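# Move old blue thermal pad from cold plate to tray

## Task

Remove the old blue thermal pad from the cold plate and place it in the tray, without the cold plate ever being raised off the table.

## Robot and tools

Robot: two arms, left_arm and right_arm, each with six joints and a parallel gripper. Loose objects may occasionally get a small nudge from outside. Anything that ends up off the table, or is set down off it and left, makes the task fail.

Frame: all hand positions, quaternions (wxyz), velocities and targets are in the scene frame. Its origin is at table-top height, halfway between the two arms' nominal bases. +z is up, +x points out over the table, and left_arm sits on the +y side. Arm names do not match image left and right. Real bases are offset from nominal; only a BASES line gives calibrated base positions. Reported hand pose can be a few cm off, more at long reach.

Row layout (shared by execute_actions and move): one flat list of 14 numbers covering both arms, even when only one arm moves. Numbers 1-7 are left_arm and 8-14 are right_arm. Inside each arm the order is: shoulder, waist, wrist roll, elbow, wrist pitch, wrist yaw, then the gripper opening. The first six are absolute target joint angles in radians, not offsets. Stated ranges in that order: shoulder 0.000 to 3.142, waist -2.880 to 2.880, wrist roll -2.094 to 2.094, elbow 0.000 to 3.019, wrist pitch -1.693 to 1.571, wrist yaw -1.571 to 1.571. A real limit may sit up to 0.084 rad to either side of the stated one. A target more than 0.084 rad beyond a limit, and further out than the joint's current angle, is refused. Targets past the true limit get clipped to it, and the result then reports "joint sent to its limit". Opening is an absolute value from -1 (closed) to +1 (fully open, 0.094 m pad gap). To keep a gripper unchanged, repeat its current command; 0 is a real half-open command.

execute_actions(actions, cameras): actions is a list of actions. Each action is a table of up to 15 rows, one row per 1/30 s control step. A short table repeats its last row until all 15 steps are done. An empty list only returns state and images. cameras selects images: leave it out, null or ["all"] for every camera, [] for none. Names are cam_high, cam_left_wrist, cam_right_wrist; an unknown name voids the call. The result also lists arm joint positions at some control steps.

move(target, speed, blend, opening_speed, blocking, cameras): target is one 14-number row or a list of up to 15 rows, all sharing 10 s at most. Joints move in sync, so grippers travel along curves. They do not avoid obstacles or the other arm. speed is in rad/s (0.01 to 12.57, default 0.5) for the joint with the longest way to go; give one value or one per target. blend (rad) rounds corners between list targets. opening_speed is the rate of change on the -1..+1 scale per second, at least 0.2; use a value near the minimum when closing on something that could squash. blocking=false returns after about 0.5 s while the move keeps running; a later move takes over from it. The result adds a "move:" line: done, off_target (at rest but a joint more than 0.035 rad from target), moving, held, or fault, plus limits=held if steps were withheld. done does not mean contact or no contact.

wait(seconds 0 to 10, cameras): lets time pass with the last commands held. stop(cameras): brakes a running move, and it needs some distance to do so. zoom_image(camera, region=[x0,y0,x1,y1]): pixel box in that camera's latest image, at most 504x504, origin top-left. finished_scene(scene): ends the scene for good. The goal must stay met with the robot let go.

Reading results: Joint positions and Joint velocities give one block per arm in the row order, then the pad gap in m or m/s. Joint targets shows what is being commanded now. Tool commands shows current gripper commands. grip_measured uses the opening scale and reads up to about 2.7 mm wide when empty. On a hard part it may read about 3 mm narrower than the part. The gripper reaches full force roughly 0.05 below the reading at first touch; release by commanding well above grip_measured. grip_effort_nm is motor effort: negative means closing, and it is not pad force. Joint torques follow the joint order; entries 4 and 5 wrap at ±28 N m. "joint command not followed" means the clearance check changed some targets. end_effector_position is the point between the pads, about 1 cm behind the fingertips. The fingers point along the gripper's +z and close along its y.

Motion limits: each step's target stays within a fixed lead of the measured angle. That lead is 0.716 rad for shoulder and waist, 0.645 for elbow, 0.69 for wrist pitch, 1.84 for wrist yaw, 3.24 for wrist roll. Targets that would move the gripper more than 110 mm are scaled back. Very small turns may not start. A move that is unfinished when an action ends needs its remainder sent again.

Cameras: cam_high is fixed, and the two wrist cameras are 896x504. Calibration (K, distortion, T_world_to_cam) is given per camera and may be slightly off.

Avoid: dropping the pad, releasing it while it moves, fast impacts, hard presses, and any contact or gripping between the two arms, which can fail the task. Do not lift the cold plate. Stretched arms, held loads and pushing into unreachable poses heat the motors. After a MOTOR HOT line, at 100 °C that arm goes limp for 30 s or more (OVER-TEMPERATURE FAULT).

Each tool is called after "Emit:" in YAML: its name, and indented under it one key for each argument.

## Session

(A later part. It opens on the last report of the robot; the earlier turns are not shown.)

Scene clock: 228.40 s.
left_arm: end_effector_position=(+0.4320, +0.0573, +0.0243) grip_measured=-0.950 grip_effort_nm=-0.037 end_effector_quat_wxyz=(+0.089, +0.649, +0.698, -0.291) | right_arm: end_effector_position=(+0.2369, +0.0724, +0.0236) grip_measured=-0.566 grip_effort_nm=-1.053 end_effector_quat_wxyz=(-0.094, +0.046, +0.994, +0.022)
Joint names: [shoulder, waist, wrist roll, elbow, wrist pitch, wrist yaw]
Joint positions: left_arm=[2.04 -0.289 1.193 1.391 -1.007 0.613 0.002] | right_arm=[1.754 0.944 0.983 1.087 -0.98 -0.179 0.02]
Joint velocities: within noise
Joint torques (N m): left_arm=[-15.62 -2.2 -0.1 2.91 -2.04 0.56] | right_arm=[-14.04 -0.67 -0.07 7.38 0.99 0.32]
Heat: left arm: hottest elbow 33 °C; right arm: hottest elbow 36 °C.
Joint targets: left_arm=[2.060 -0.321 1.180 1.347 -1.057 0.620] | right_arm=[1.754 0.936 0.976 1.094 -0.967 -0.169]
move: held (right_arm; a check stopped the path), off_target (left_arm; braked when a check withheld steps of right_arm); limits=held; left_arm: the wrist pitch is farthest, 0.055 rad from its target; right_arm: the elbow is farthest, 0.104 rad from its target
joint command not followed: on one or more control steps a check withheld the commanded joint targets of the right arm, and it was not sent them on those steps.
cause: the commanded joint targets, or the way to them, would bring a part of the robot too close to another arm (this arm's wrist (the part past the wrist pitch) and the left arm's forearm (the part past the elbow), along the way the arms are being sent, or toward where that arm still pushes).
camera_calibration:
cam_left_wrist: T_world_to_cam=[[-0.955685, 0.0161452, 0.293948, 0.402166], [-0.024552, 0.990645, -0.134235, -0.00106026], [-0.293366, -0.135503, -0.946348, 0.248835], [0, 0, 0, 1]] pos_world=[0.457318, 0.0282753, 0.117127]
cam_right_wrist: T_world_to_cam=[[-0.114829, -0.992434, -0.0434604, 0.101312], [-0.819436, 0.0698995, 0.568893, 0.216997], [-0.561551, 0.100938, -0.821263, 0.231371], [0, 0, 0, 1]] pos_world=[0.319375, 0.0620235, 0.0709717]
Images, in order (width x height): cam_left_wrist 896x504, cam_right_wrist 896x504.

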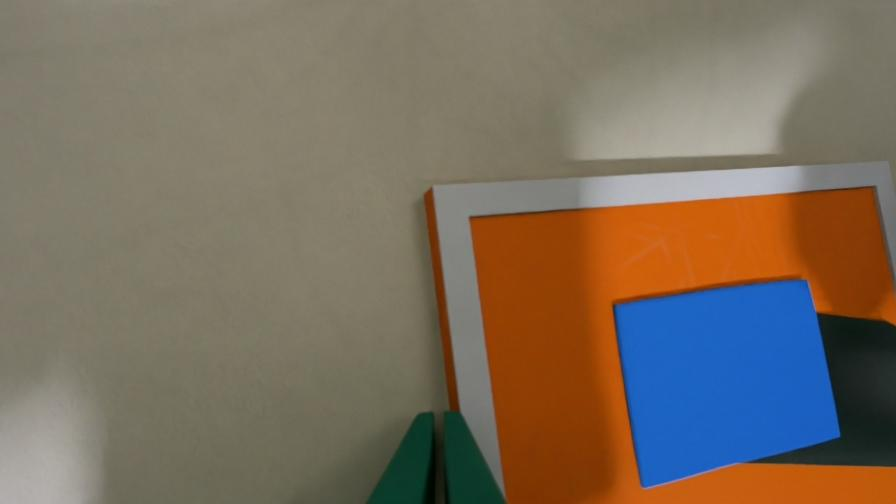

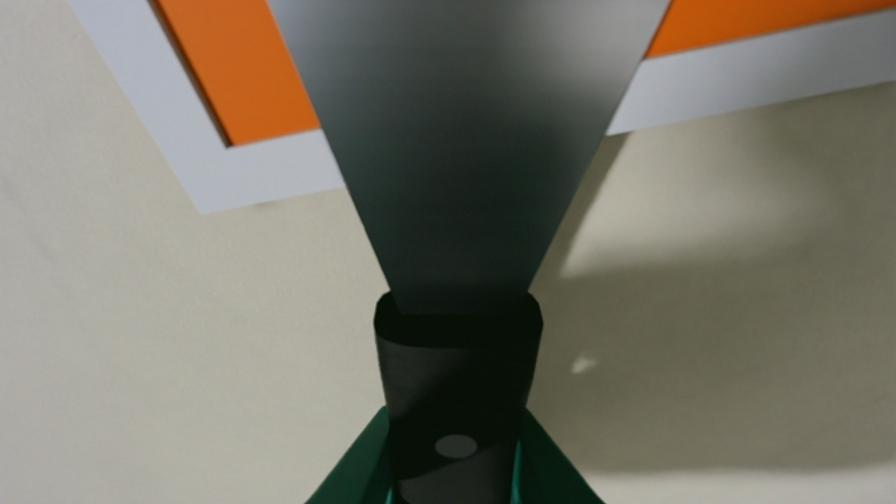

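Emit:
move:
  target: [2.140,-0.214,1.010,1.490,-0.990,0.912,-0.95, 1.754,0.936,0.976,1.094,-0.967,-0.169,-0.85]
  speed: 0.15
  cameras: ["cam_left_wrist"]

Scene clock: 241.30 s.
left_arm: end_effector_position=(+0.4596, +0.0456, +0.0377) grip_measured=-0.950 grip_effort_nm=-0.042 end_effector_quat_wxyz=(+0.125, +0.526, +0.727, -0.423) | right_arm: end_effector_position=(+0.2362, +0.0713, +0.0233) grip_measured=-0.566 grip_effort_nm=-1.057 end_effector_quat_wxyz=(-0.093, +0.053, +0.994, +0.018)
Joint names: [shoulder, waist, wrist roll, elbow, wrist pitch, wrist yaw]
Joint positions: left_arm=[2.116 -0.227 1.024 1.456 -0.998 0.91 0.002] | right_arm=[1.753 0.947 0.998 1.085 -0.982 -0.172 0.02]
Joint velocities: within noise
Joint torques (N m): left_arm=[-16.09 1.32 -0.11 8.36 0.28 0.49] | right_arm=[-13.92 -0.91 -0.23 7.5 1.09 0.03]
Heat: left arm: hottest elbow 32 °C; right arm: hottest elbow 36 °C.
Joint targets: left_arm=[2.140 -0.214 1.010 1.490 -0.990 0.912] | right_arm=[1.754 0.936 0.976 1.094 -0.967 -0.169]
move: done
camera_calibration:
cam_left_wrist: T_world_to_cam=[[-0.87033, -0.0831318, 0.485402, 0.382884], [-0.271113, 0.903723, -0.331333, 0.137681], [-0.411124, -0.419968, -0.809076, 0.33], [0, 0, 0, 1]] pos_world=[0.506234, 0.0459939, 0.126761]
Images, in order (width x height): cam_left_wrist 896x504.

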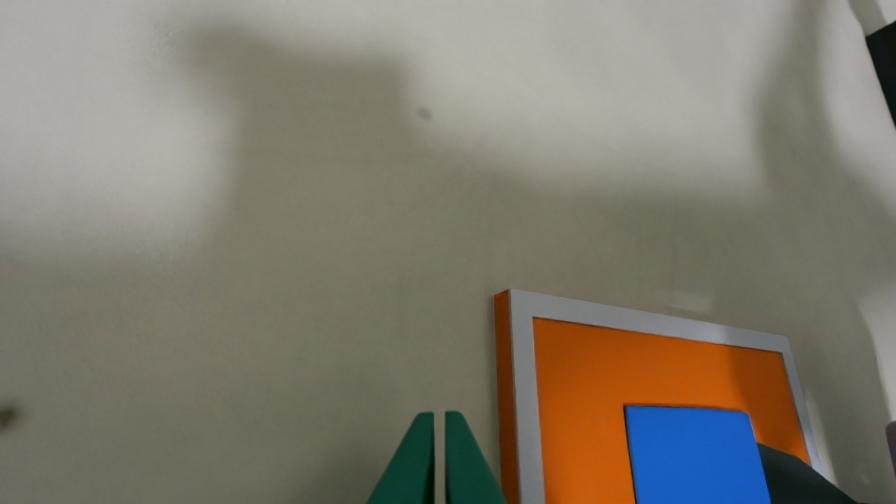

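Emit:
move:
  target:
    - [2.108,-0.230,1.010,1.460,-0.998,0.912,-0.95, 1.754,0.940,0.990,1.094,-0.975,-0.170,-0.85]
    - [2.098,-0.254,1.010,1.394,-0.938,0.912,-0.95, 1.754,0.940,0.990,1.094,-0.975,-0.170,-0.85]
  speed: 0.08
  cameras: ["cam_left_wrist", "cam_right_wrist"]

Emit:
zoom_image:
  camera: "cam_left_wrist"
  region: [400, 150, 896, 504]

Scene clock: 246.23 s.
left_arm: end_effector_position=(+0.4424, +0.0433, +0.0255) grip_measured=-0.950 grip_effort_nm=-0.037 end_effector_quat_wxyz=(+0.123, +0.530, +0.724, -0.424) | right_arm: end_effector_position=(+0.2362, +0.0713, +0.0233) grip_measured=-0.566 grip_effort_nm=-1.048 end_effector_quat_wxyz=(-0.093, +0.053, +0.994, +0.018)
Joint names: [shoulder, waist, wrist roll, elbow, wrist pitch, wrist yaw]
Joint positions: left_arm=[2.106 -0.24 1.022 1.397 -0.947 0.911 0.002] | right_arm=[1.753 0.947 0.998 1.085 -0.982 -0.172 0.02]
Joint velocities: within noise
Joint torques (N m): left_arm=[-18.14 -0.85 -0.09 5.45 0.28 0.46] | right_arm=[-13.92 -0.62 -0.08 7.5 0.76 -0.02]
Heat: left arm: hottest elbow 32 °C; right arm: hottest elbow 35 °C.
Joint targets: left_arm=[2.098 -0.254 1.010 1.394 -0.938 0.912] | right_arm=[1.754 0.940 0.990 1.094 -0.975 -0.170]
move: done
camera_calibration:
cam_left_wrist: T_world_to_cam=[[-0.871421, -0.0728296, 0.485099, 0.373659], [-0.260884, 0.906271, -0.332584, 0.126431], [-0.41541, -0.416375, -0.808744, 0.313786], [0, 0, 0, 1]] pos_world=[0.488948, 0.0432859, 0.11456]
cam_right_wrist: T_world_to_cam=[[-0.127229, -0.991272, -0.0345344, 0.102742], [-0.819865, 0.0855058, 0.566137, 0.215681], [-0.558243, 0.100343, -0.823588, 0.230133], [0, 0, 0, 1]] pos_world=[0.318371, 0.0603114, 0.0709776]
Images, in order (width x height): cam_left_wrist 896x504, cam_right_wrist 896x504.

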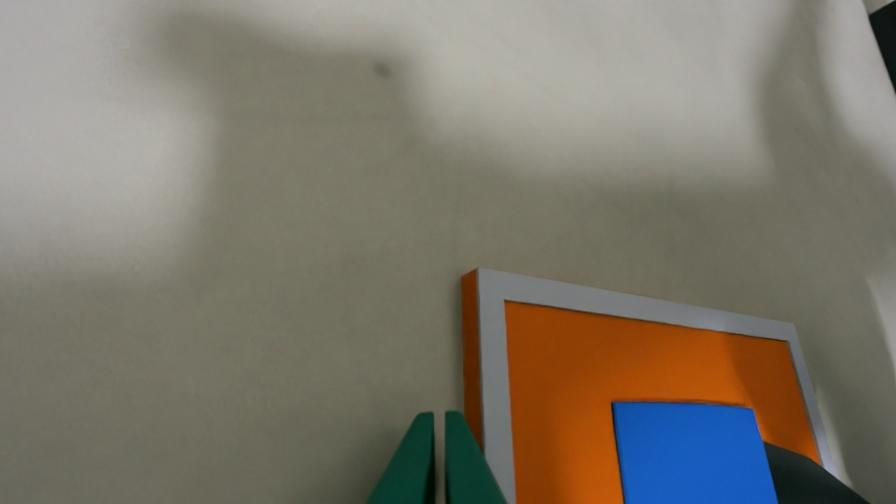

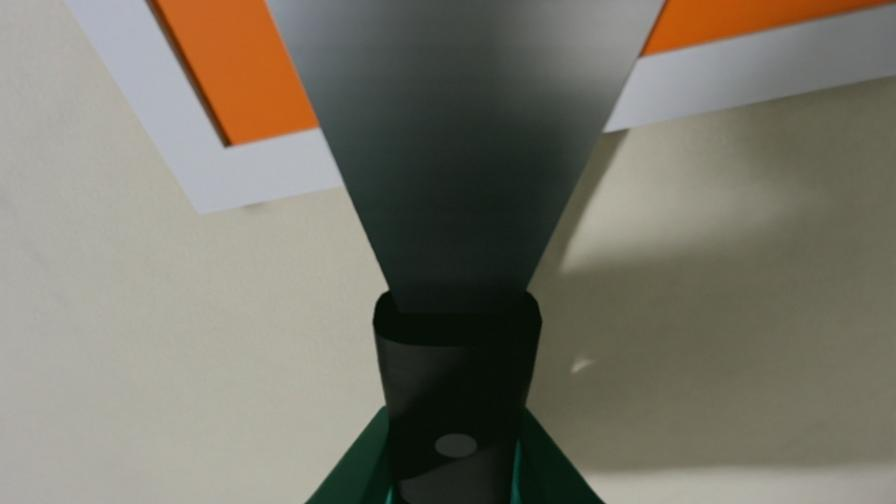

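Scaled by 1.016 from the camera's 896x504 image, which has a finer 1280x720 frame.

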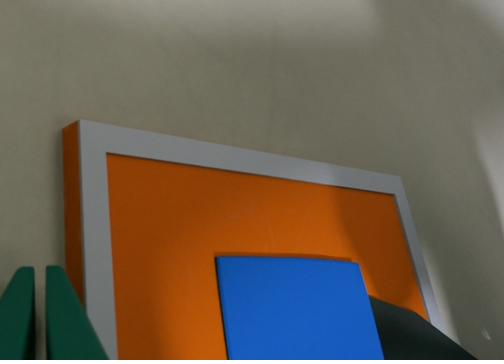

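Emit:
move:
  target:
    - [2.094,-0.262,1.010,1.364,-0.920,0.912,-0.95, 1.760,0.925,0.980,1.110,-0.970,-0.165,-0.85]
    - [2.105,-0.300,1.010,1.318,-0.958,0.915,-0.95, 1.776,0.862,0.935,1.188,-0.946,-0.135,-0.85]
  speed: [0.08, 0.05]
  cameras: ["cam_left_wrist", "cam_right_wrist"]

Emit:
zoom_image:
  camera: "cam_left_wrist"
  region: [400, 150, 896, 504]

Scene clock: 253.57 s.
left_arm: end_effector_position=(+0.4385, +0.0437, +0.0244) grip_measured=-0.950 grip_effort_nm=-0.037 end_effector_quat_wxyz=(+0.130, +0.535, +0.722, -0.420) | right_arm: end_effector_position=(+0.2437, +0.0720, +0.0251) grip_measured=-0.566 grip_effort_nm=-1.053 end_effector_quat_wxyz=(-0.090, +0.048, +0.995, +0.022)
Joint names: [shoulder, waist, wrist roll, elbow, wrist pitch, wrist yaw]
Joint positions: left_arm=[2.094 -0.241 1.022 1.372 -0.916 0.908 0.002] | right_arm=[1.756 0.935 0.978 1.096 -0.982 -0.171 0.02]
Joint velocities: within noise
Joint torques (N m): left_arm=[-16.32 -4.37 -0.09 1.85 -1.74 0.68] | right_arm=[-12.4 -5.89 -0.45 13.86 1.94 1.47]
Heat: left arm: hottest elbow 32 °C; right arm: hottest elbow 36 °C.
Joint targets: left_arm=[2.105 -0.300 1.010 1.318 -0.958 0.915] | right_arm=[1.776 0.862 0.935 1.188 -0.946 -0.135]
move: off_target (left_arm, right_arm); left_arm: the waist is farthest, 0.059 rad from its target; right_arm: the elbow is farthest, 0.092 rad from its target
camera_calibration:
cam_left_wrist: T_world_to_cam=[[-0.880327, -0.0699091, 0.469189, 0.374978], [-0.252784, 0.906082, -0.339286, 0.121285], [-0.401404, -0.417286, -0.81532, 0.305478], [0, 0, 0, 1]] pos_world=[0.483382, 0.0437918, 0.114277]
cam_right_wrist: T_world_to_cam=[[-0.118876, -0.991913, -0.0444534, 0.102798], [-0.824389, 0.0736479, 0.561212, 0.222845], [-0.553399, 0.103362, -0.826478, 0.234454], [0, 0, 0, 1]] pos_world=[0.325678, 0.0613209, 0.0732772]
Images, in order (width x height): cam_left_wrist 896x504, cam_right_wrist 896x504.

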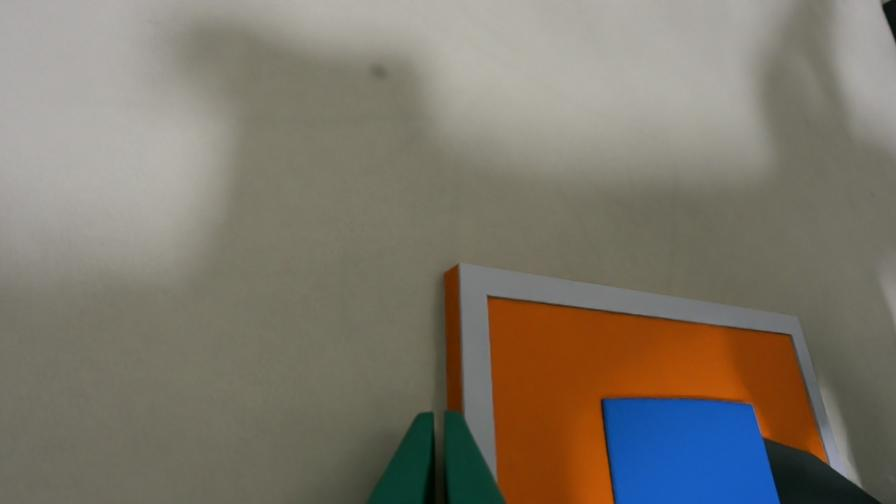

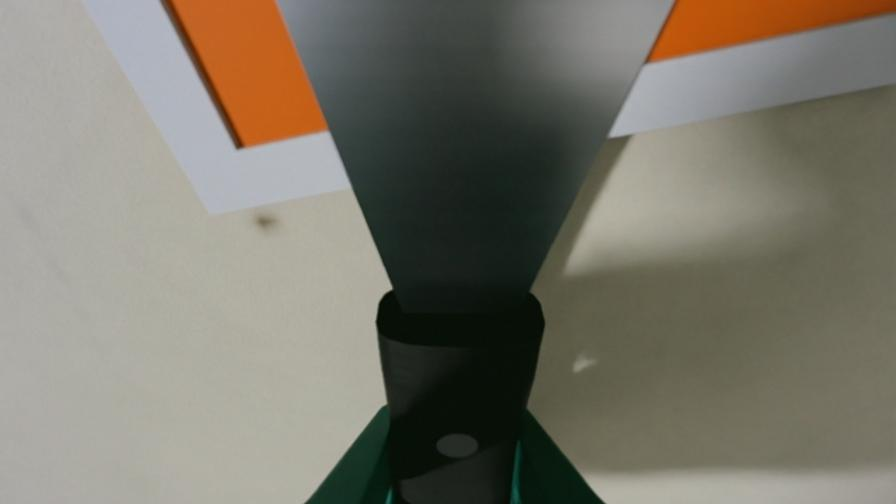

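Scaled by 1.016 from the camera's 896x504 image, which has a finer 1280x720 frame.

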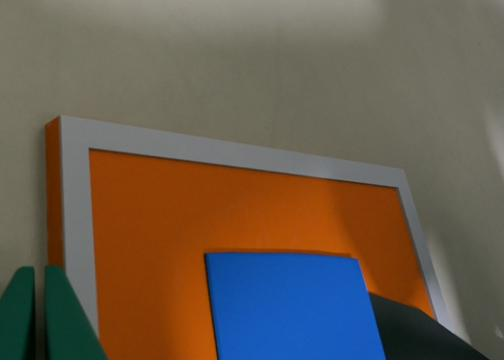

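Emit:
move:
  target: [2.112,-0.312,1.010,1.296,-0.972,0.915,-0.95, 1.788,0.839,0.912,1.212,-0.958,-0.130,-0.85]
  speed: 0.05
  cameras: ["cam_left_wrist", "cam_right_wrist"]

Emit:
zoom_image:
  camera: "cam_left_wrist"
  region: [400, 150, 896, 504]

Scene clock: 256.00 s.
left_arm: end_effector_position=(+0.4406, +0.0438, +0.0251) grip_measured=-0.950 grip_effort_nm=-0.042 end_effector_quat_wxyz=(+0.134, +0.537, +0.721, -0.417) | right_arm: end_effector_position=(+0.2412, +0.0709, +0.0247) grip_measured=-0.566 grip_effort_nm=-1.053 end_effector_quat_wxyz=(-0.095, +0.050, +0.994, +0.021)
Joint names: [shoulder, waist, wrist roll, elbow, wrist pitch, wrist yaw]
Joint positions: left_arm=[2.092 -0.241 1.022 1.372 -0.907 0.906 0.002] | right_arm=[1.756 0.935 0.98 1.094 -0.987 -0.179 0.02]
Joint velocities: within noise
Joint torques (N m): left_arm=[-17.08 0.26 0.04 5.64 -0.28 0.52] | right_arm=[-14.1 -0.15 -0.02 7.13 0.69 0.17]
Heat: left arm: hottest elbow 32 °C; right arm: hottest elbow 36 °C.
Joint targets: left_arm=[2.094 -0.241 1.022 1.372 -0.915 0.908] | right_arm=[1.756 0.934 0.978 1.096 -0.982 -0.172]
move: held (left_arm, right_arm; a check stopped the path); limits=held; left_arm: the elbow is farthest, 0.076 rad from its target; right_arm: the elbow is farthest, 0.118 rad from its target
joint command not followed: on one or more control steps a check withheld the commanded joint targets of the left arm, and it was not sent them on those steps.
cause: the commanded joint targets, or the way to them, would bring a part of the robot too close to another arm (this arm's forearm (the part past the elbow) and the right arm's wrist (the part past the wrist pitch), along the way the arms are being sent, or toward where that arm still pushes).
joint command not followed: on one or more control steps a check withheld the commanded joint targets of the right arm, and it was not sent them on those steps.
cause: the commanded joint targets, or the way to them, would bring a part of the robot too close to another arm (this arm's wrist (the part past the wrist pitch) and the left arm's forearm (the part past the elbow), along the way the arms are being sent, or toward where that arm still pushes).
camera_calibration:
cam_left_wrist: T_world_to_cam=[[-0.885697, -0.0699092, 0.458971, 0.37917], [-0.249316, 0.905576, -0.343182, 0.120719], [-0.391641, -0.418384, -0.819495, 0.302854], [0, 0, 0, 1]] pos_world=[0.484537, 0.0438964, 0.115588]
cam_right_wrist: T_world_to_cam=[[-0.122125, -0.991649, -0.0414571, 0.102017], [-0.81821, 0.076946, 0.569747, 0.219125], [-0.561799, 0.103501, -0.820774, 0.234643], [0, 0, 0, 1]] pos_world=[0.323571, 0.0600183, 0.0719719]
Images, in order (width x height): cam_left_wrist 896x504, cam_right_wrist 896x504.

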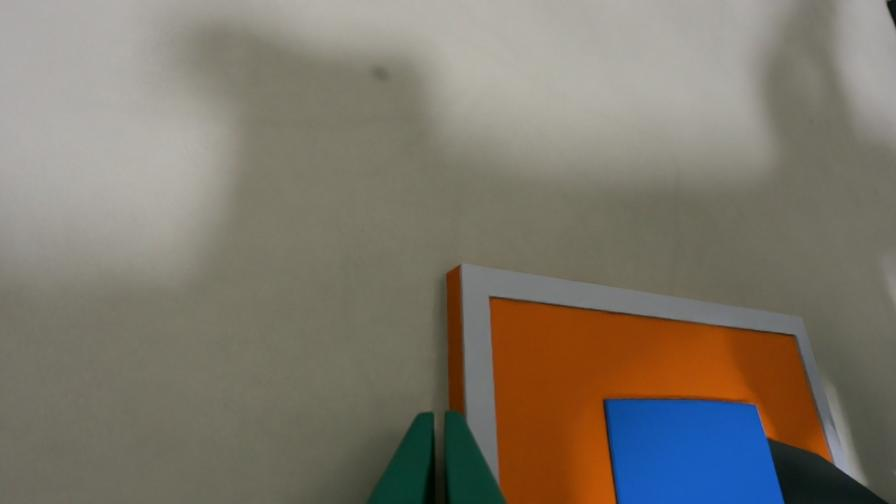

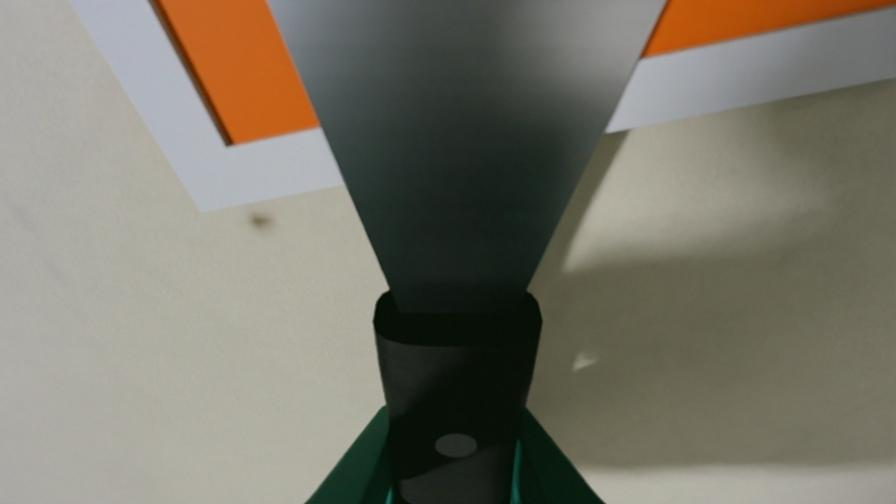

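Scaled by 1.016 from the camera's 896x504 image, which has a finer 1280x720 frame.

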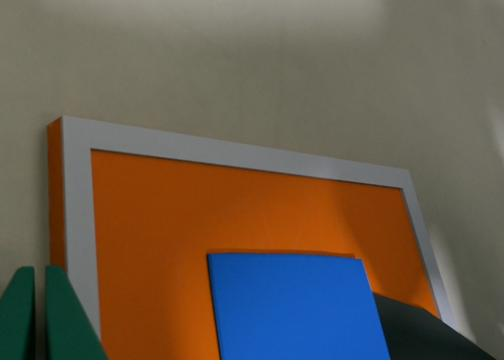

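Emit:
move:
  target:
    - [2.120,-0.228,1.015,1.455,-0.975,0.910,-0.95, 1.756,0.934,0.978,1.096,-0.982,-0.172,-0.85]
    - [1.905,-0.215,0.649,1.420,-1.120,0.41,-0.95, 1.756,0.934,0.978,1.096,-0.982,-0.172,-0.85]
  speed: [0.12, 0.3]
  cameras: ["cam_left_wrist", "cam_high"]

Scene clock: 274.90 s.
left_arm: end_effector_position=(+0.4576, +0.1138, +0.0867) grip_measured=-0.950 grip_effort_nm=-0.037 end_effector_quat_wxyz=(+0.026, +0.439, +0.874, -0.204) | right_arm: end_effector_position=(+0.2418, +0.0704, +0.0246) grip_measured=-0.566 grip_effort_nm=-1.057 end_effector_quat_wxyz=(-0.093, +0.050, +0.994, +0.020)
Joint names: [shoulder, waist, wrist roll, elbow, wrist pitch, wrist yaw]
Joint positions: left_arm=[1.908 -0.23 0.663 1.421 -1.112 0.412 0.002] | right_arm=[1.756 0.935 0.98 1.094 -0.987 -0.174 0.02]
Joint velocities: within noise
Joint torques (N m): left_arm=[-16.73 1.55 -0.13 6.68 -0.28 0.13] | right_arm=[-14.1 -0.09 -0.01 7.04 0.69 -0.03]
Heat: left arm: hottest elbow 32 °C; right arm: hottest elbow 35 °C.
Joint targets: left_arm=[1.905 -0.215 0.649 1.420 -1.120 0.410] | right_arm=[1.756 0.934 0.978 1.096 -0.982 -0.172]
move: done
camera_calibration:
cam_left_wrist: T_world_to_cam=[[-0.779944, -0.526755, 0.33796, 0.384897], [-0.503878, 0.848804, 0.160123, 0.161916], [-0.371207, -0.045403, -0.927439, 0.346762], [0, 0, 0, 1]] pos_world=[0.510504, 0.0810558, 0.165595]
Images, in order (width x height): cam_high 896x504, cam_left_wrist 896x504.

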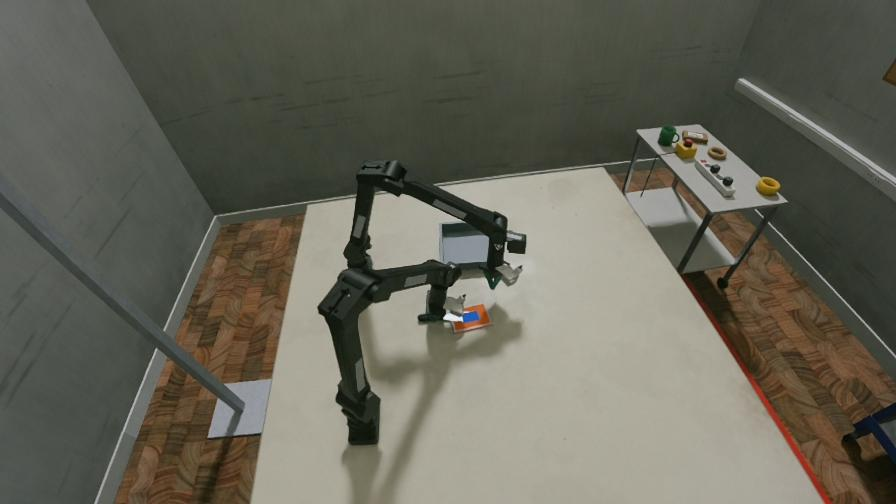

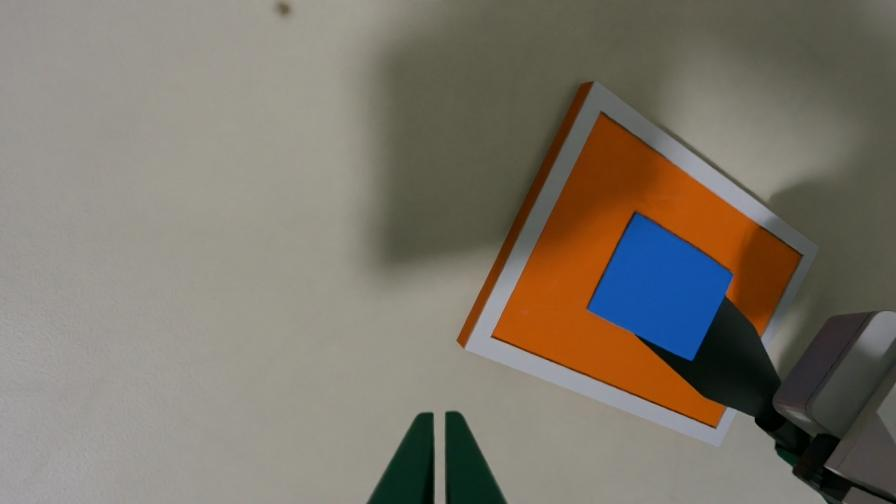

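Emit:
move:
  target:
    - [1.905,-0.215,0.649,1.420,-1.120,0.41,-0.95, 1.743,0.926,0.968,1.090,-0.990,-0.168,-0.85]
    - [1.905,-0.215,0.649,1.420,-1.120,0.41,-0.95, 1.699,0.882,0.664,1.037,-1.029,-0.130,-0.85]
  speed: [0.1, 0.12]
  cameras: ["cam_left_wrist", "cam_right_wrist"]

Scene clock: 284.97 s.
left_arm: end_effector_position=(+0.4574, +0.1139, +0.0866) grip_measured=-0.950 grip_effort_nm=-0.042 end_effector_quat_wxyz=(+0.025, +0.439, +0.875, -0.203) | right_arm: end_effector_position=(+0.2433, +0.0339, +0.0263) grip_measured=-0.566 grip_effort_nm=-1.053 end_effector_quat_wxyz=(-0.089, -0.078, +0.993, +0.006)
Joint names: [shoulder, waist, wrist roll, elbow, wrist pitch, wrist yaw]
Joint positions: left_arm=[1.908 -0.23 0.662 1.421 -1.113 0.412 0.002] | right_arm=[1.714 0.893 0.681 1.04 -1.017 -0.132 0.02]
Joint velocities: within noise
Joint torques (N m): left_arm=[-16.62 1.49 -0.09 6.65 -0.21 0.13] | right_arm=[-14.56 -0.91 -0.15 6.49 -0.08 -0.04]
Heat: left arm: hottest elbow 32 °C; right arm: hottest elbow 34 °C.
Joint targets: left_arm=[1.905 -0.215 0.649 1.420 -1.120 0.410] | right_arm=[1.699 0.882 0.664 1.037 -1.029 -0.130]
move: done
camera_calibration:
cam_left_wrist: T_world_to_cam=[[-0.778817, -0.528118, 0.338431, 0.384498], [-0.504889, 0.847968, 0.161365, 0.162145], [-0.372198, -0.0451961, -0.927052, 0.347104], [0, 0, 0, 1]] pos_world=[0.51051, 0.0812542, 0.165493]
cam_right_wrist: T_world_to_cam=[[0.135805, -0.990132, -0.0345617, 0.00260501], [-0.820372, -0.131943, 0.556399, 0.230742], [-0.555469, -0.0472086, -0.830196, 0.244737], [0, 0, 0, 1]] pos_world=[0.324884, 0.0445778, 0.0748851]
Images, in order (width x height): cam_left_wrist 896x504, cam_right_wrist 896x504.

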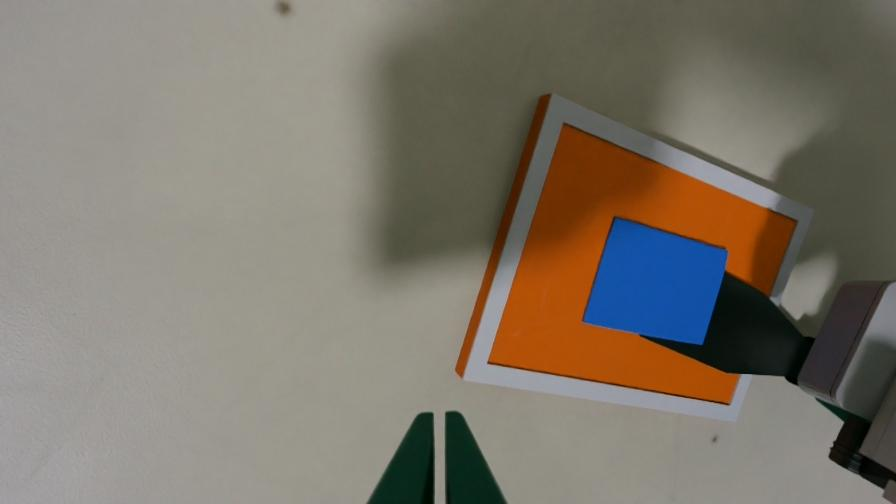

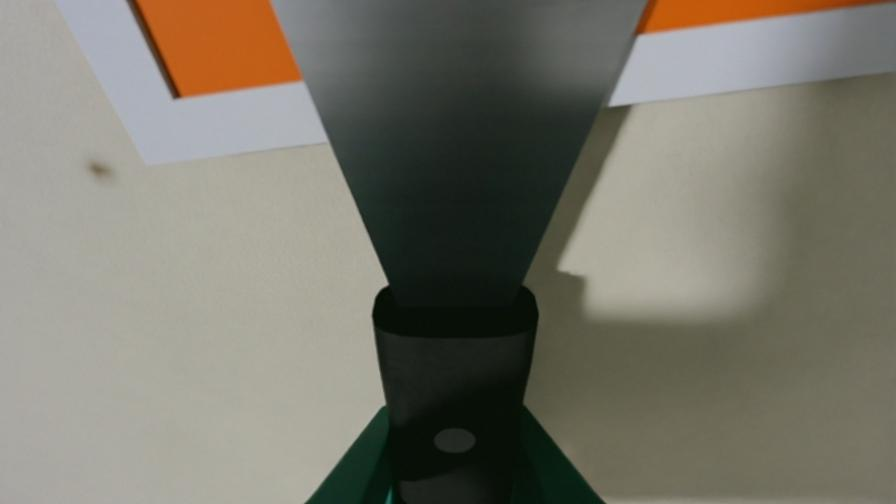

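Emit:
move:
  target: [1.905,-0.215,0.649,1.420,-1.120,0.41,-0.95, 1.671,0.817,0.326,0.999,-1.050,-0.079,-0.85]
  speed: 0.12
  cameras: ["cam_left_wrist", "cam_right_wrist"]

Scene clock: 292.50 s.
left_arm: end_effector_position=(+0.4574, +0.1139, +0.0866) grip_measured=-0.950 grip_effort_nm=-0.037 end_effector_quat_wxyz=(+0.025, +0.439, +0.875, -0.203) | right_arm: end_effector_position=(+0.2557, -0.0041, +0.0262) grip_measured=-0.566 grip_effort_nm=-1.053 end_effector_quat_wxyz=(-0.085, -0.213, +0.973, -0.006)
Joint names: [shoulder, waist, wrist roll, elbow, wrist pitch, wrist yaw]
Joint positions: left_arm=[1.908 -0.23 0.662 1.421 -1.113 0.412 0.002] | right_arm=[1.687 0.828 0.343 1.002 -1.036 -0.081 0.02]
Joint velocities: within noise
Joint torques (N m): left_arm=[-16.67 1.61 -0.09 6.64 -0.2 0.13] | right_arm=[-14.15 -0.91 -0.17 6.41 -0.16 -0.04]
Heat: left arm: hottest elbow 32 °C; right arm: hottest elbow 34 °C.
Joint targets: left_arm=[1.905 -0.215 0.649 1.420 -1.120 0.410] | right_arm=[1.671 0.817 0.326 0.999 -1.050 -0.079]
move: done
camera_calibration:
cam_left_wrist: T_world_to_cam=[[-0.778817, -0.528118, 0.338431, 0.384498], [-0.504889, 0.847968, 0.161365, 0.162145], [-0.372198, -0.0451961, -0.927052, 0.347104], [0, 0, 0, 1]] pos_world=[0.51051, 0.0812542, 0.165493]
cam_right_wrist: T_world_to_cam=[[0.398467, -0.916591, -0.0329418, -0.103604], [-0.758108, -0.34936, 0.550654, 0.2193], [-0.516233, -0.194444, -0.834083, 0.239259], [0, 0, 0, 1]] pos_world=[0.331049, 0.0281752, 0.0753901]
Images, in order (width x height): cam_left_wrist 896x504, cam_right_wrist 896x504.

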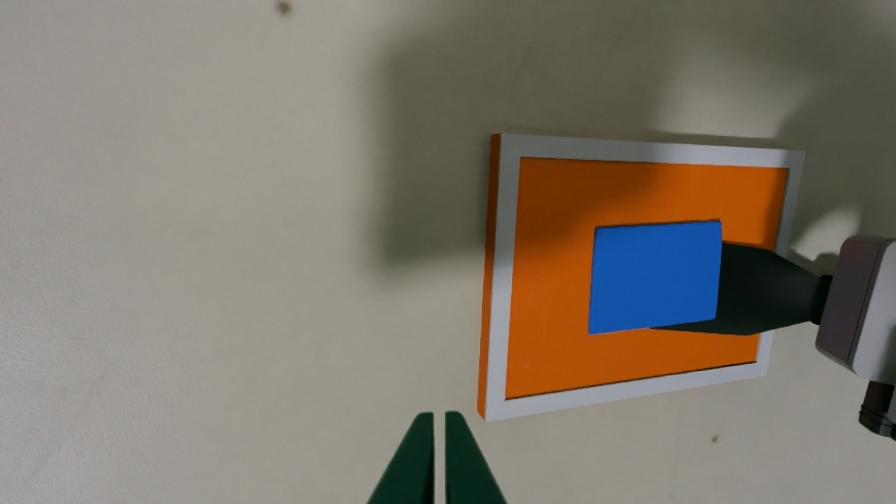

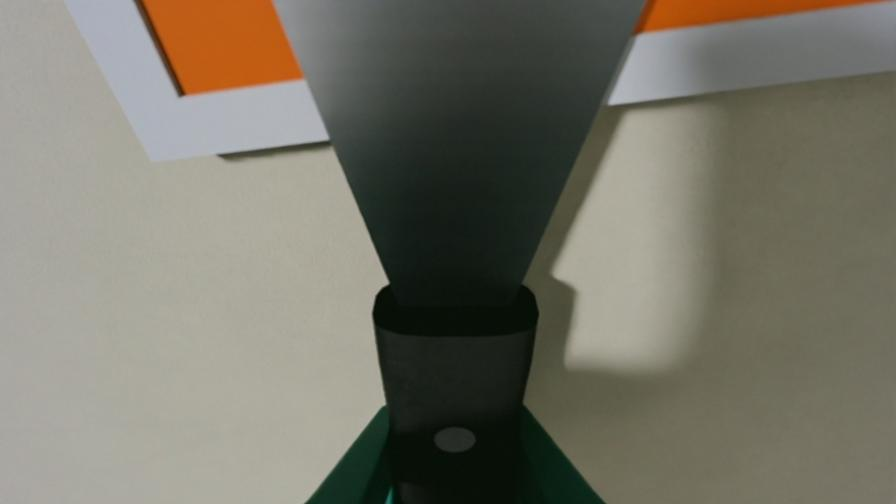

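Emit:
move:
  target:
    - [2.024,-0.281,0.640,1.430,-1.027,0.41,-0.95, 1.672,0.820,0.330,1.000,-1.048,-0.079,-0.85]
    - [2.020,-0.310,0.621,1.388,-0.988,0.41,-0.95, 1.672,0.820,0.330,1.000,-1.048,-0.079,-0.85]
  speed: [0.15, 0.08]
  cameras: ["cam_left_wrist", "cam_right_wrist"]

Emit:
zoom_image:
  camera: "cam_left_wrist"
  region: [400, 100, 896, 504]

Scene clock: 300.67 s.
left_arm: end_effector_position=(+0.4453, +0.0806, +0.0249) grip_measured=-0.950 grip_effort_nm=-0.037 end_effector_quat_wxyz=(+0.010, +0.455, +0.867, -0.205) | right_arm: end_effector_position=(+0.2558, -0.0043, +0.0263) grip_measured=-0.566 grip_effort_nm=-1.053 end_effector_quat_wxyz=(-0.085, -0.214, +0.973, -0.006)
Joint names: [shoulder, waist, wrist roll, elbow, wrist pitch, wrist yaw]
Joint positions: left_arm=[2.006 -0.296 0.635 1.39 -0.997 0.412 0.002] | right_arm=[1.687 0.827 0.342 1.002 -1.037 -0.08 0.02]
Joint velocities: within noise
Joint torques (N m): left_arm=[-15.79 -0.91 -0.07 6.05 0.36 0.14] | right_arm=[-14.1 -0.67 -0.12 6.49 -0.06 -0.04]
Heat: left arm: hottest elbow 32 °C; right arm: hottest elbow 34 °C.
Joint targets: left_arm=[2.020 -0.310 0.621 1.388 -0.988 0.410] | right_arm=[1.672 0.820 0.330 1.000 -1.048 -0.079]
move: done
camera_calibration:
cam_left_wrist: T_world_to_cam=[[-0.792391, -0.4985, 0.351588, 0.381627], [-0.465919, 0.866604, 0.178652, 0.174992], [-0.393746, -0.0222493, -0.91895, 0.291422], [0, 0, 0, 1]] pos_world=[0.498677, 0.0450762, 0.102364]
cam_right_wrist: T_world_to_cam=[[0.399499, -0.916147, -0.0327803, -0.104061], [-0.757632, -0.350086, 0.550848, 0.219114], [-0.516134, -0.195228, -0.833962, 0.239219], [0, 0, 0, 1]] pos_world=[0.331049, 0.028076, 0.0753901]
Images, in order (width x height): cam_left_wrist 896x504, cam_right_wrist 896x504.

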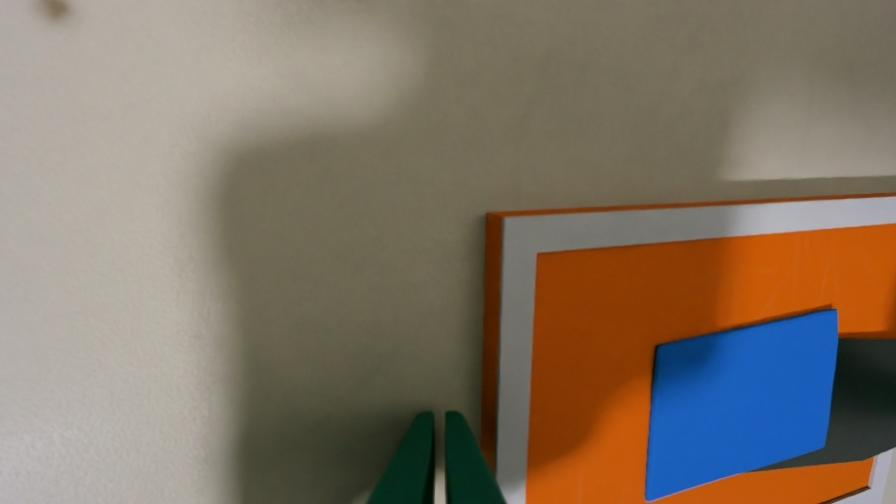

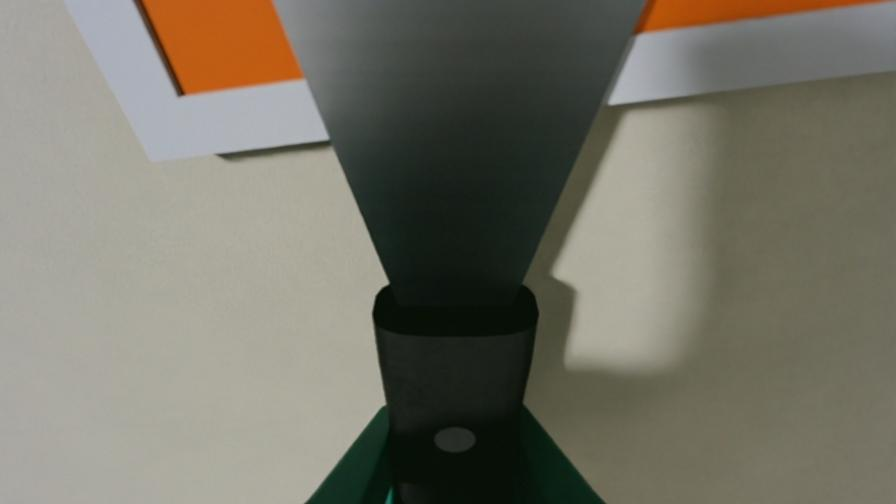

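Scaled by 1.016 from the camera's 896x504 image, which has a finer 1280x720 frame.

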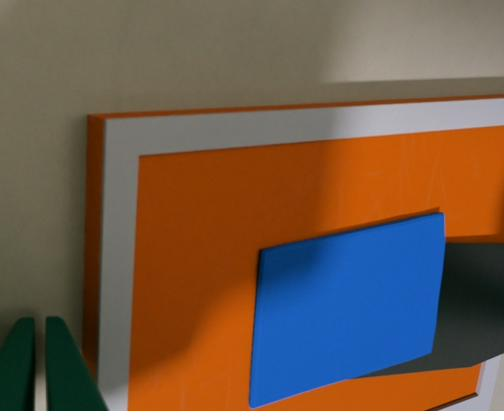

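Emit:
move:
  target:
    - [2.014,-0.318,0.621,1.374,-0.977,0.41,-0.95, 1.692,0.818,0.330,1.040,-1.035,-0.078,-0.85]
    - [2.016,-0.350,0.621,1.345,-1.005,0.415,-0.95, 1.718,0.791,0.320,1.115,-0.995,-0.075,-0.85]
  speed: [0.08, 0.05]
  cameras: ["cam_left_wrist", "cam_right_wrist"]

Emit:
zoom_image:
  camera: "cam_left_wrist"
  region: [400, 150, 896, 504]

Scene clock: 308.93 s.
left_arm: end_effector_position=(+0.4414, +0.0795, +0.0232) grip_measured=-0.950 grip_effort_nm=-0.027 end_effector_quat_wxyz=(+0.009, +0.458, +0.866, -0.201) | right_arm: end_effector_position=(+0.2654, -0.0001, +0.0270) grip_measured=-0.566 grip_effort_nm=-1.057 end_effector_quat_wxyz=(-0.081, -0.210, +0.974, -0.003)
Joint names: [shoulder, waist, wrist roll, elbow, wrist pitch, wrist yaw]
Joint positions: left_arm=[2 -0.303 0.634 1.378 -0.988 0.403 0.002] | right_arm=[1.702 0.818 0.339 1.026 -1.037 -0.081 0.02]
Joint velocities: within noise
Joint torques (N m): left_arm=[-15.68 -3.43 -0.1 3.96 -0.64 0.61] | right_arm=[-11.75 -2.26 -0.2 13.48 2.04 0.14]
Heat: left arm: hottest elbow 32 °C; right arm: hottest elbow 34 °C.
Joint targets: left_arm=[2.016 -0.350 0.621 1.345 -1.005 0.415] | right_arm=[1.718 0.791 0.320 1.115 -0.995 -0.075]
move: off_target (left_arm, right_arm); left_arm: the waist is farthest, 0.047 rad from its target; right_arm: the elbow is farthest, 0.089 rad from its target
camera_calibration:
cam_left_wrist: T_world_to_cam=[[-0.796908, -0.496518, 0.344105, 0.38064], [-0.461661, 0.867931, 0.183207, 0.172399], [-0.389625, -0.0128609, -0.920884, 0.285737], [0, 0, 0, 1]] pos_world=[0.494255, 0.0430388, 0.100565]
cam_right_wrist: T_world_to_cam=[[0.393358, -0.918647, -0.036839, -0.102252], [-0.763412, -0.348691, 0.543707, 0.229225], [-0.51232, -0.185748, -0.838466, 0.244842], [0, 0, 0, 1]] pos_world=[0.340652, 0.0314744, 0.0768938]
Images, in order (width x height): cam_left_wrist 896x504, cam_right_wrist 896x504.

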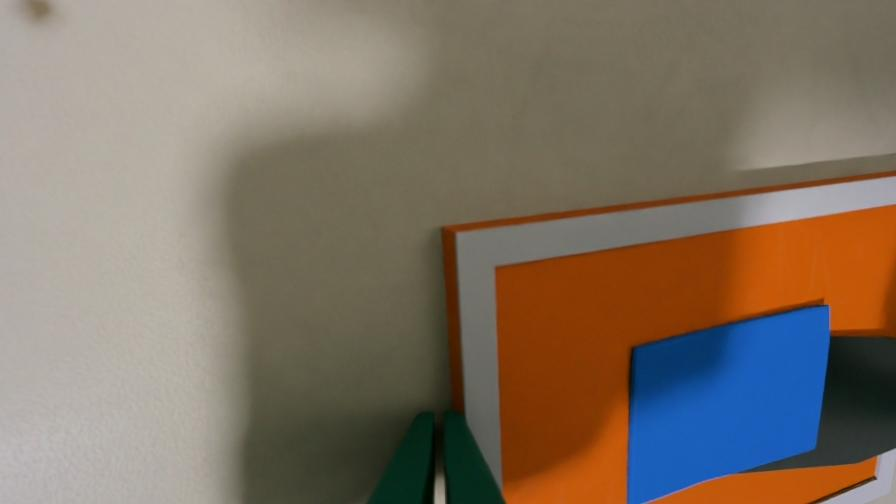

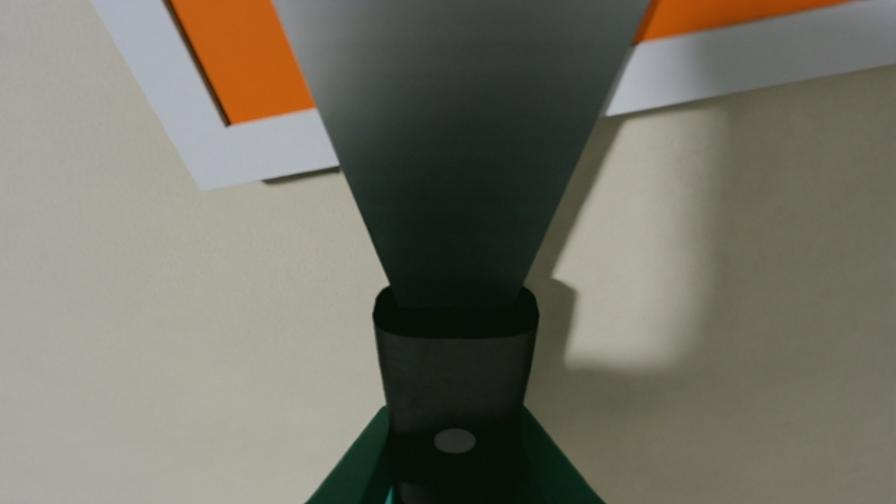

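Scaled by 1.016 from the camera's 896x504 image, which has a finer 1280x720 frame.

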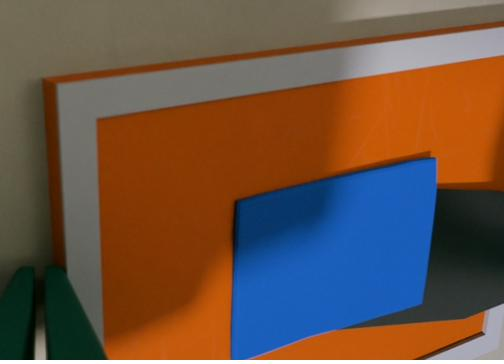

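Emit:
move:
  target: [2.020,-0.365,0.621,1.335,-1.015,0.42,-0.95, 1.741,0.782,0.290,1.151,-1.007,-0.070,-0.85]
  speed: 0.05
  cameras: ["cam_left_wrist", "cam_right_wrist"]

Emit:
zoom_image:
  camera: "cam_left_wrist"
  region: [400, 150, 896, 504]

Scene clock: 312.93 s.
left_arm: end_effector_position=(+0.4433, +0.0807, +0.0239) grip_measured=-0.950 grip_effort_nm=-0.037 end_effector_quat_wxyz=(+0.012, +0.459, +0.867, -0.195) | right_arm: end_effector_position=(+0.2657, -0.0015, +0.0241) grip_measured=-0.566 grip_effort_nm=-1.053 end_effector_quat_wxyz=(-0.090, -0.214, +0.973, -0.008)
Joint names: [shoulder, waist, wrist roll, elbow, wrist pitch, wrist yaw]
Joint positions: left_arm=[1.998 -0.302 0.634 1.378 -0.983 0.393 0.002] | right_arm=[1.717 0.815 0.328 1.035 -1.051 -0.081 0.02]
Joint velocities: within noise
Joint torques (N m): left_arm=[-16.73 0.26 0.03 6.19 -0.12 0.39] | right_arm=[-13.22 -0.09 0.01 6.87 0.64 -0.08]
Heat: left arm: hottest elbow 32 °C; right arm: hottest elbow 35 °C.
Joint targets: left_arm=[2.000 -0.303 0.634 1.378 -0.987 0.398] | right_arm=[1.716 0.815 0.328 1.037 -1.044 -0.081]
move: held (left_arm, right_arm; a check stopped the path); limits=held; left_arm: the waist is farthest, 0.063 rad from its target; right_arm: the elbow is farthest, 0.116 rad from its target
joint command not followed: on one or more control steps a check withheld the commanded joint targets of the left arm, and it was not sent them on those steps.
cause: the commanded joint targets, or the way to them, would bring a part of the robot too close to another arm (this arm's forearm (the part past the elbow) and the right arm's wrist (the part past the wrist pitch), along the way the arms are being sent, or toward where that arm still pushes).
joint command not followed: on one or more control steps a check withheld the commanded joint targets of the right arm, and it was not sent them on those steps.
cause: the commanded joint targets, or the way to them, would bring a part of the robot too close to another arm (this arm's wrist (the part past the wrist pitch) and the left arm's forearm (the part past the elbow), along the way the arms are being sent, or toward where that arm still pushes).
camera_calibration:
cam_left_wrist: T_world_to_cam=[[-0.800235, -0.499055, 0.332518, 0.384441], [-0.46352, 0.866549, 0.185045, 0.172935], [-0.380491, -0.00604899, -0.924765, 0.282566], [0, 0, 0, 1]] pos_world=[0.495316, 0.0437095, 0.101472]
cam_right_wrist: T_world_to_cam=[[0.400291, -0.915832, -0.0319108, -0.105685], [-0.751964, -0.348171, 0.559756, 0.227051], [-0.523753, -0.200069, -0.828043, 0.244974], [0, 0, 0, 1]] pos_world=[0.341345, 0.0312743, 0.0723836]
Images, in order (width x height): cam_left_wrist 896x504, cam_right_wrist 896x504.

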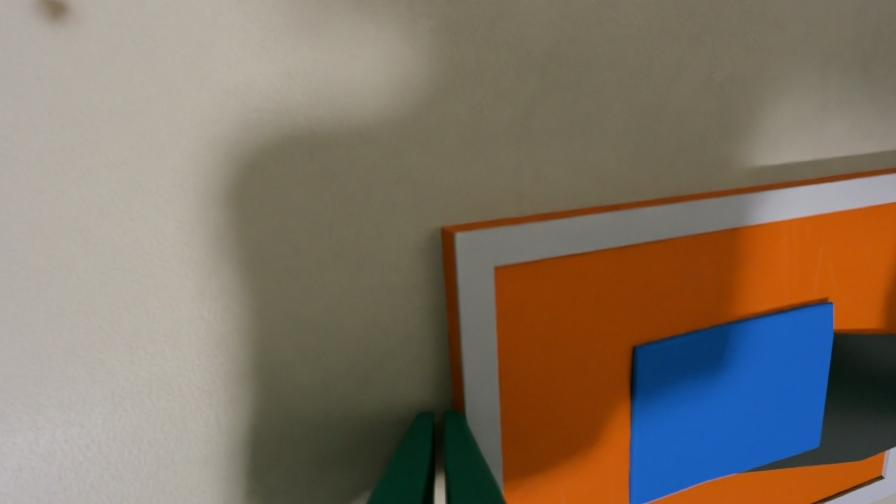

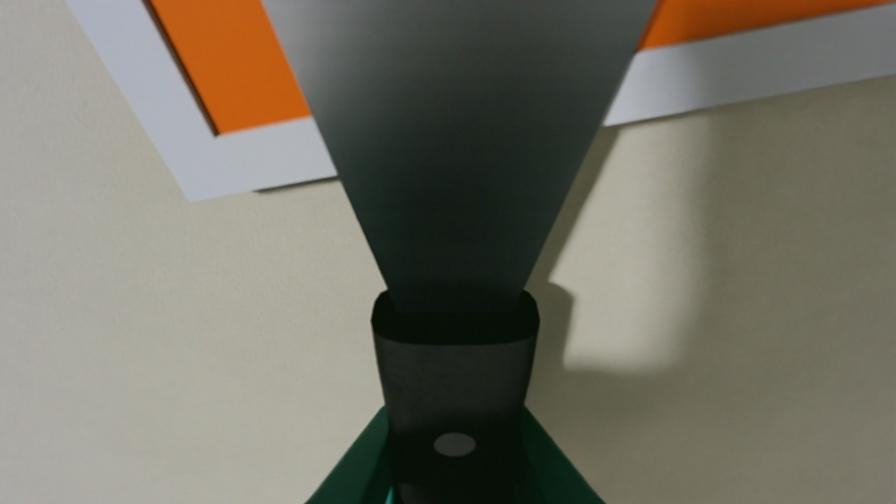

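Scaled by 1.016 from the camera's 896x504 image, which has a finer 1280x720 frame.

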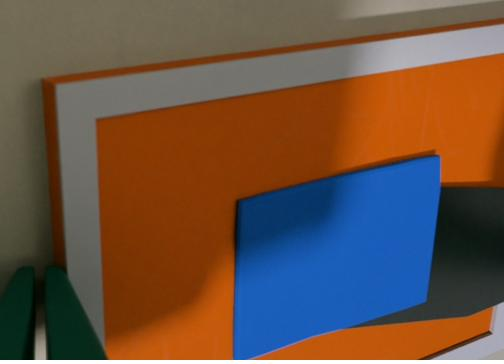

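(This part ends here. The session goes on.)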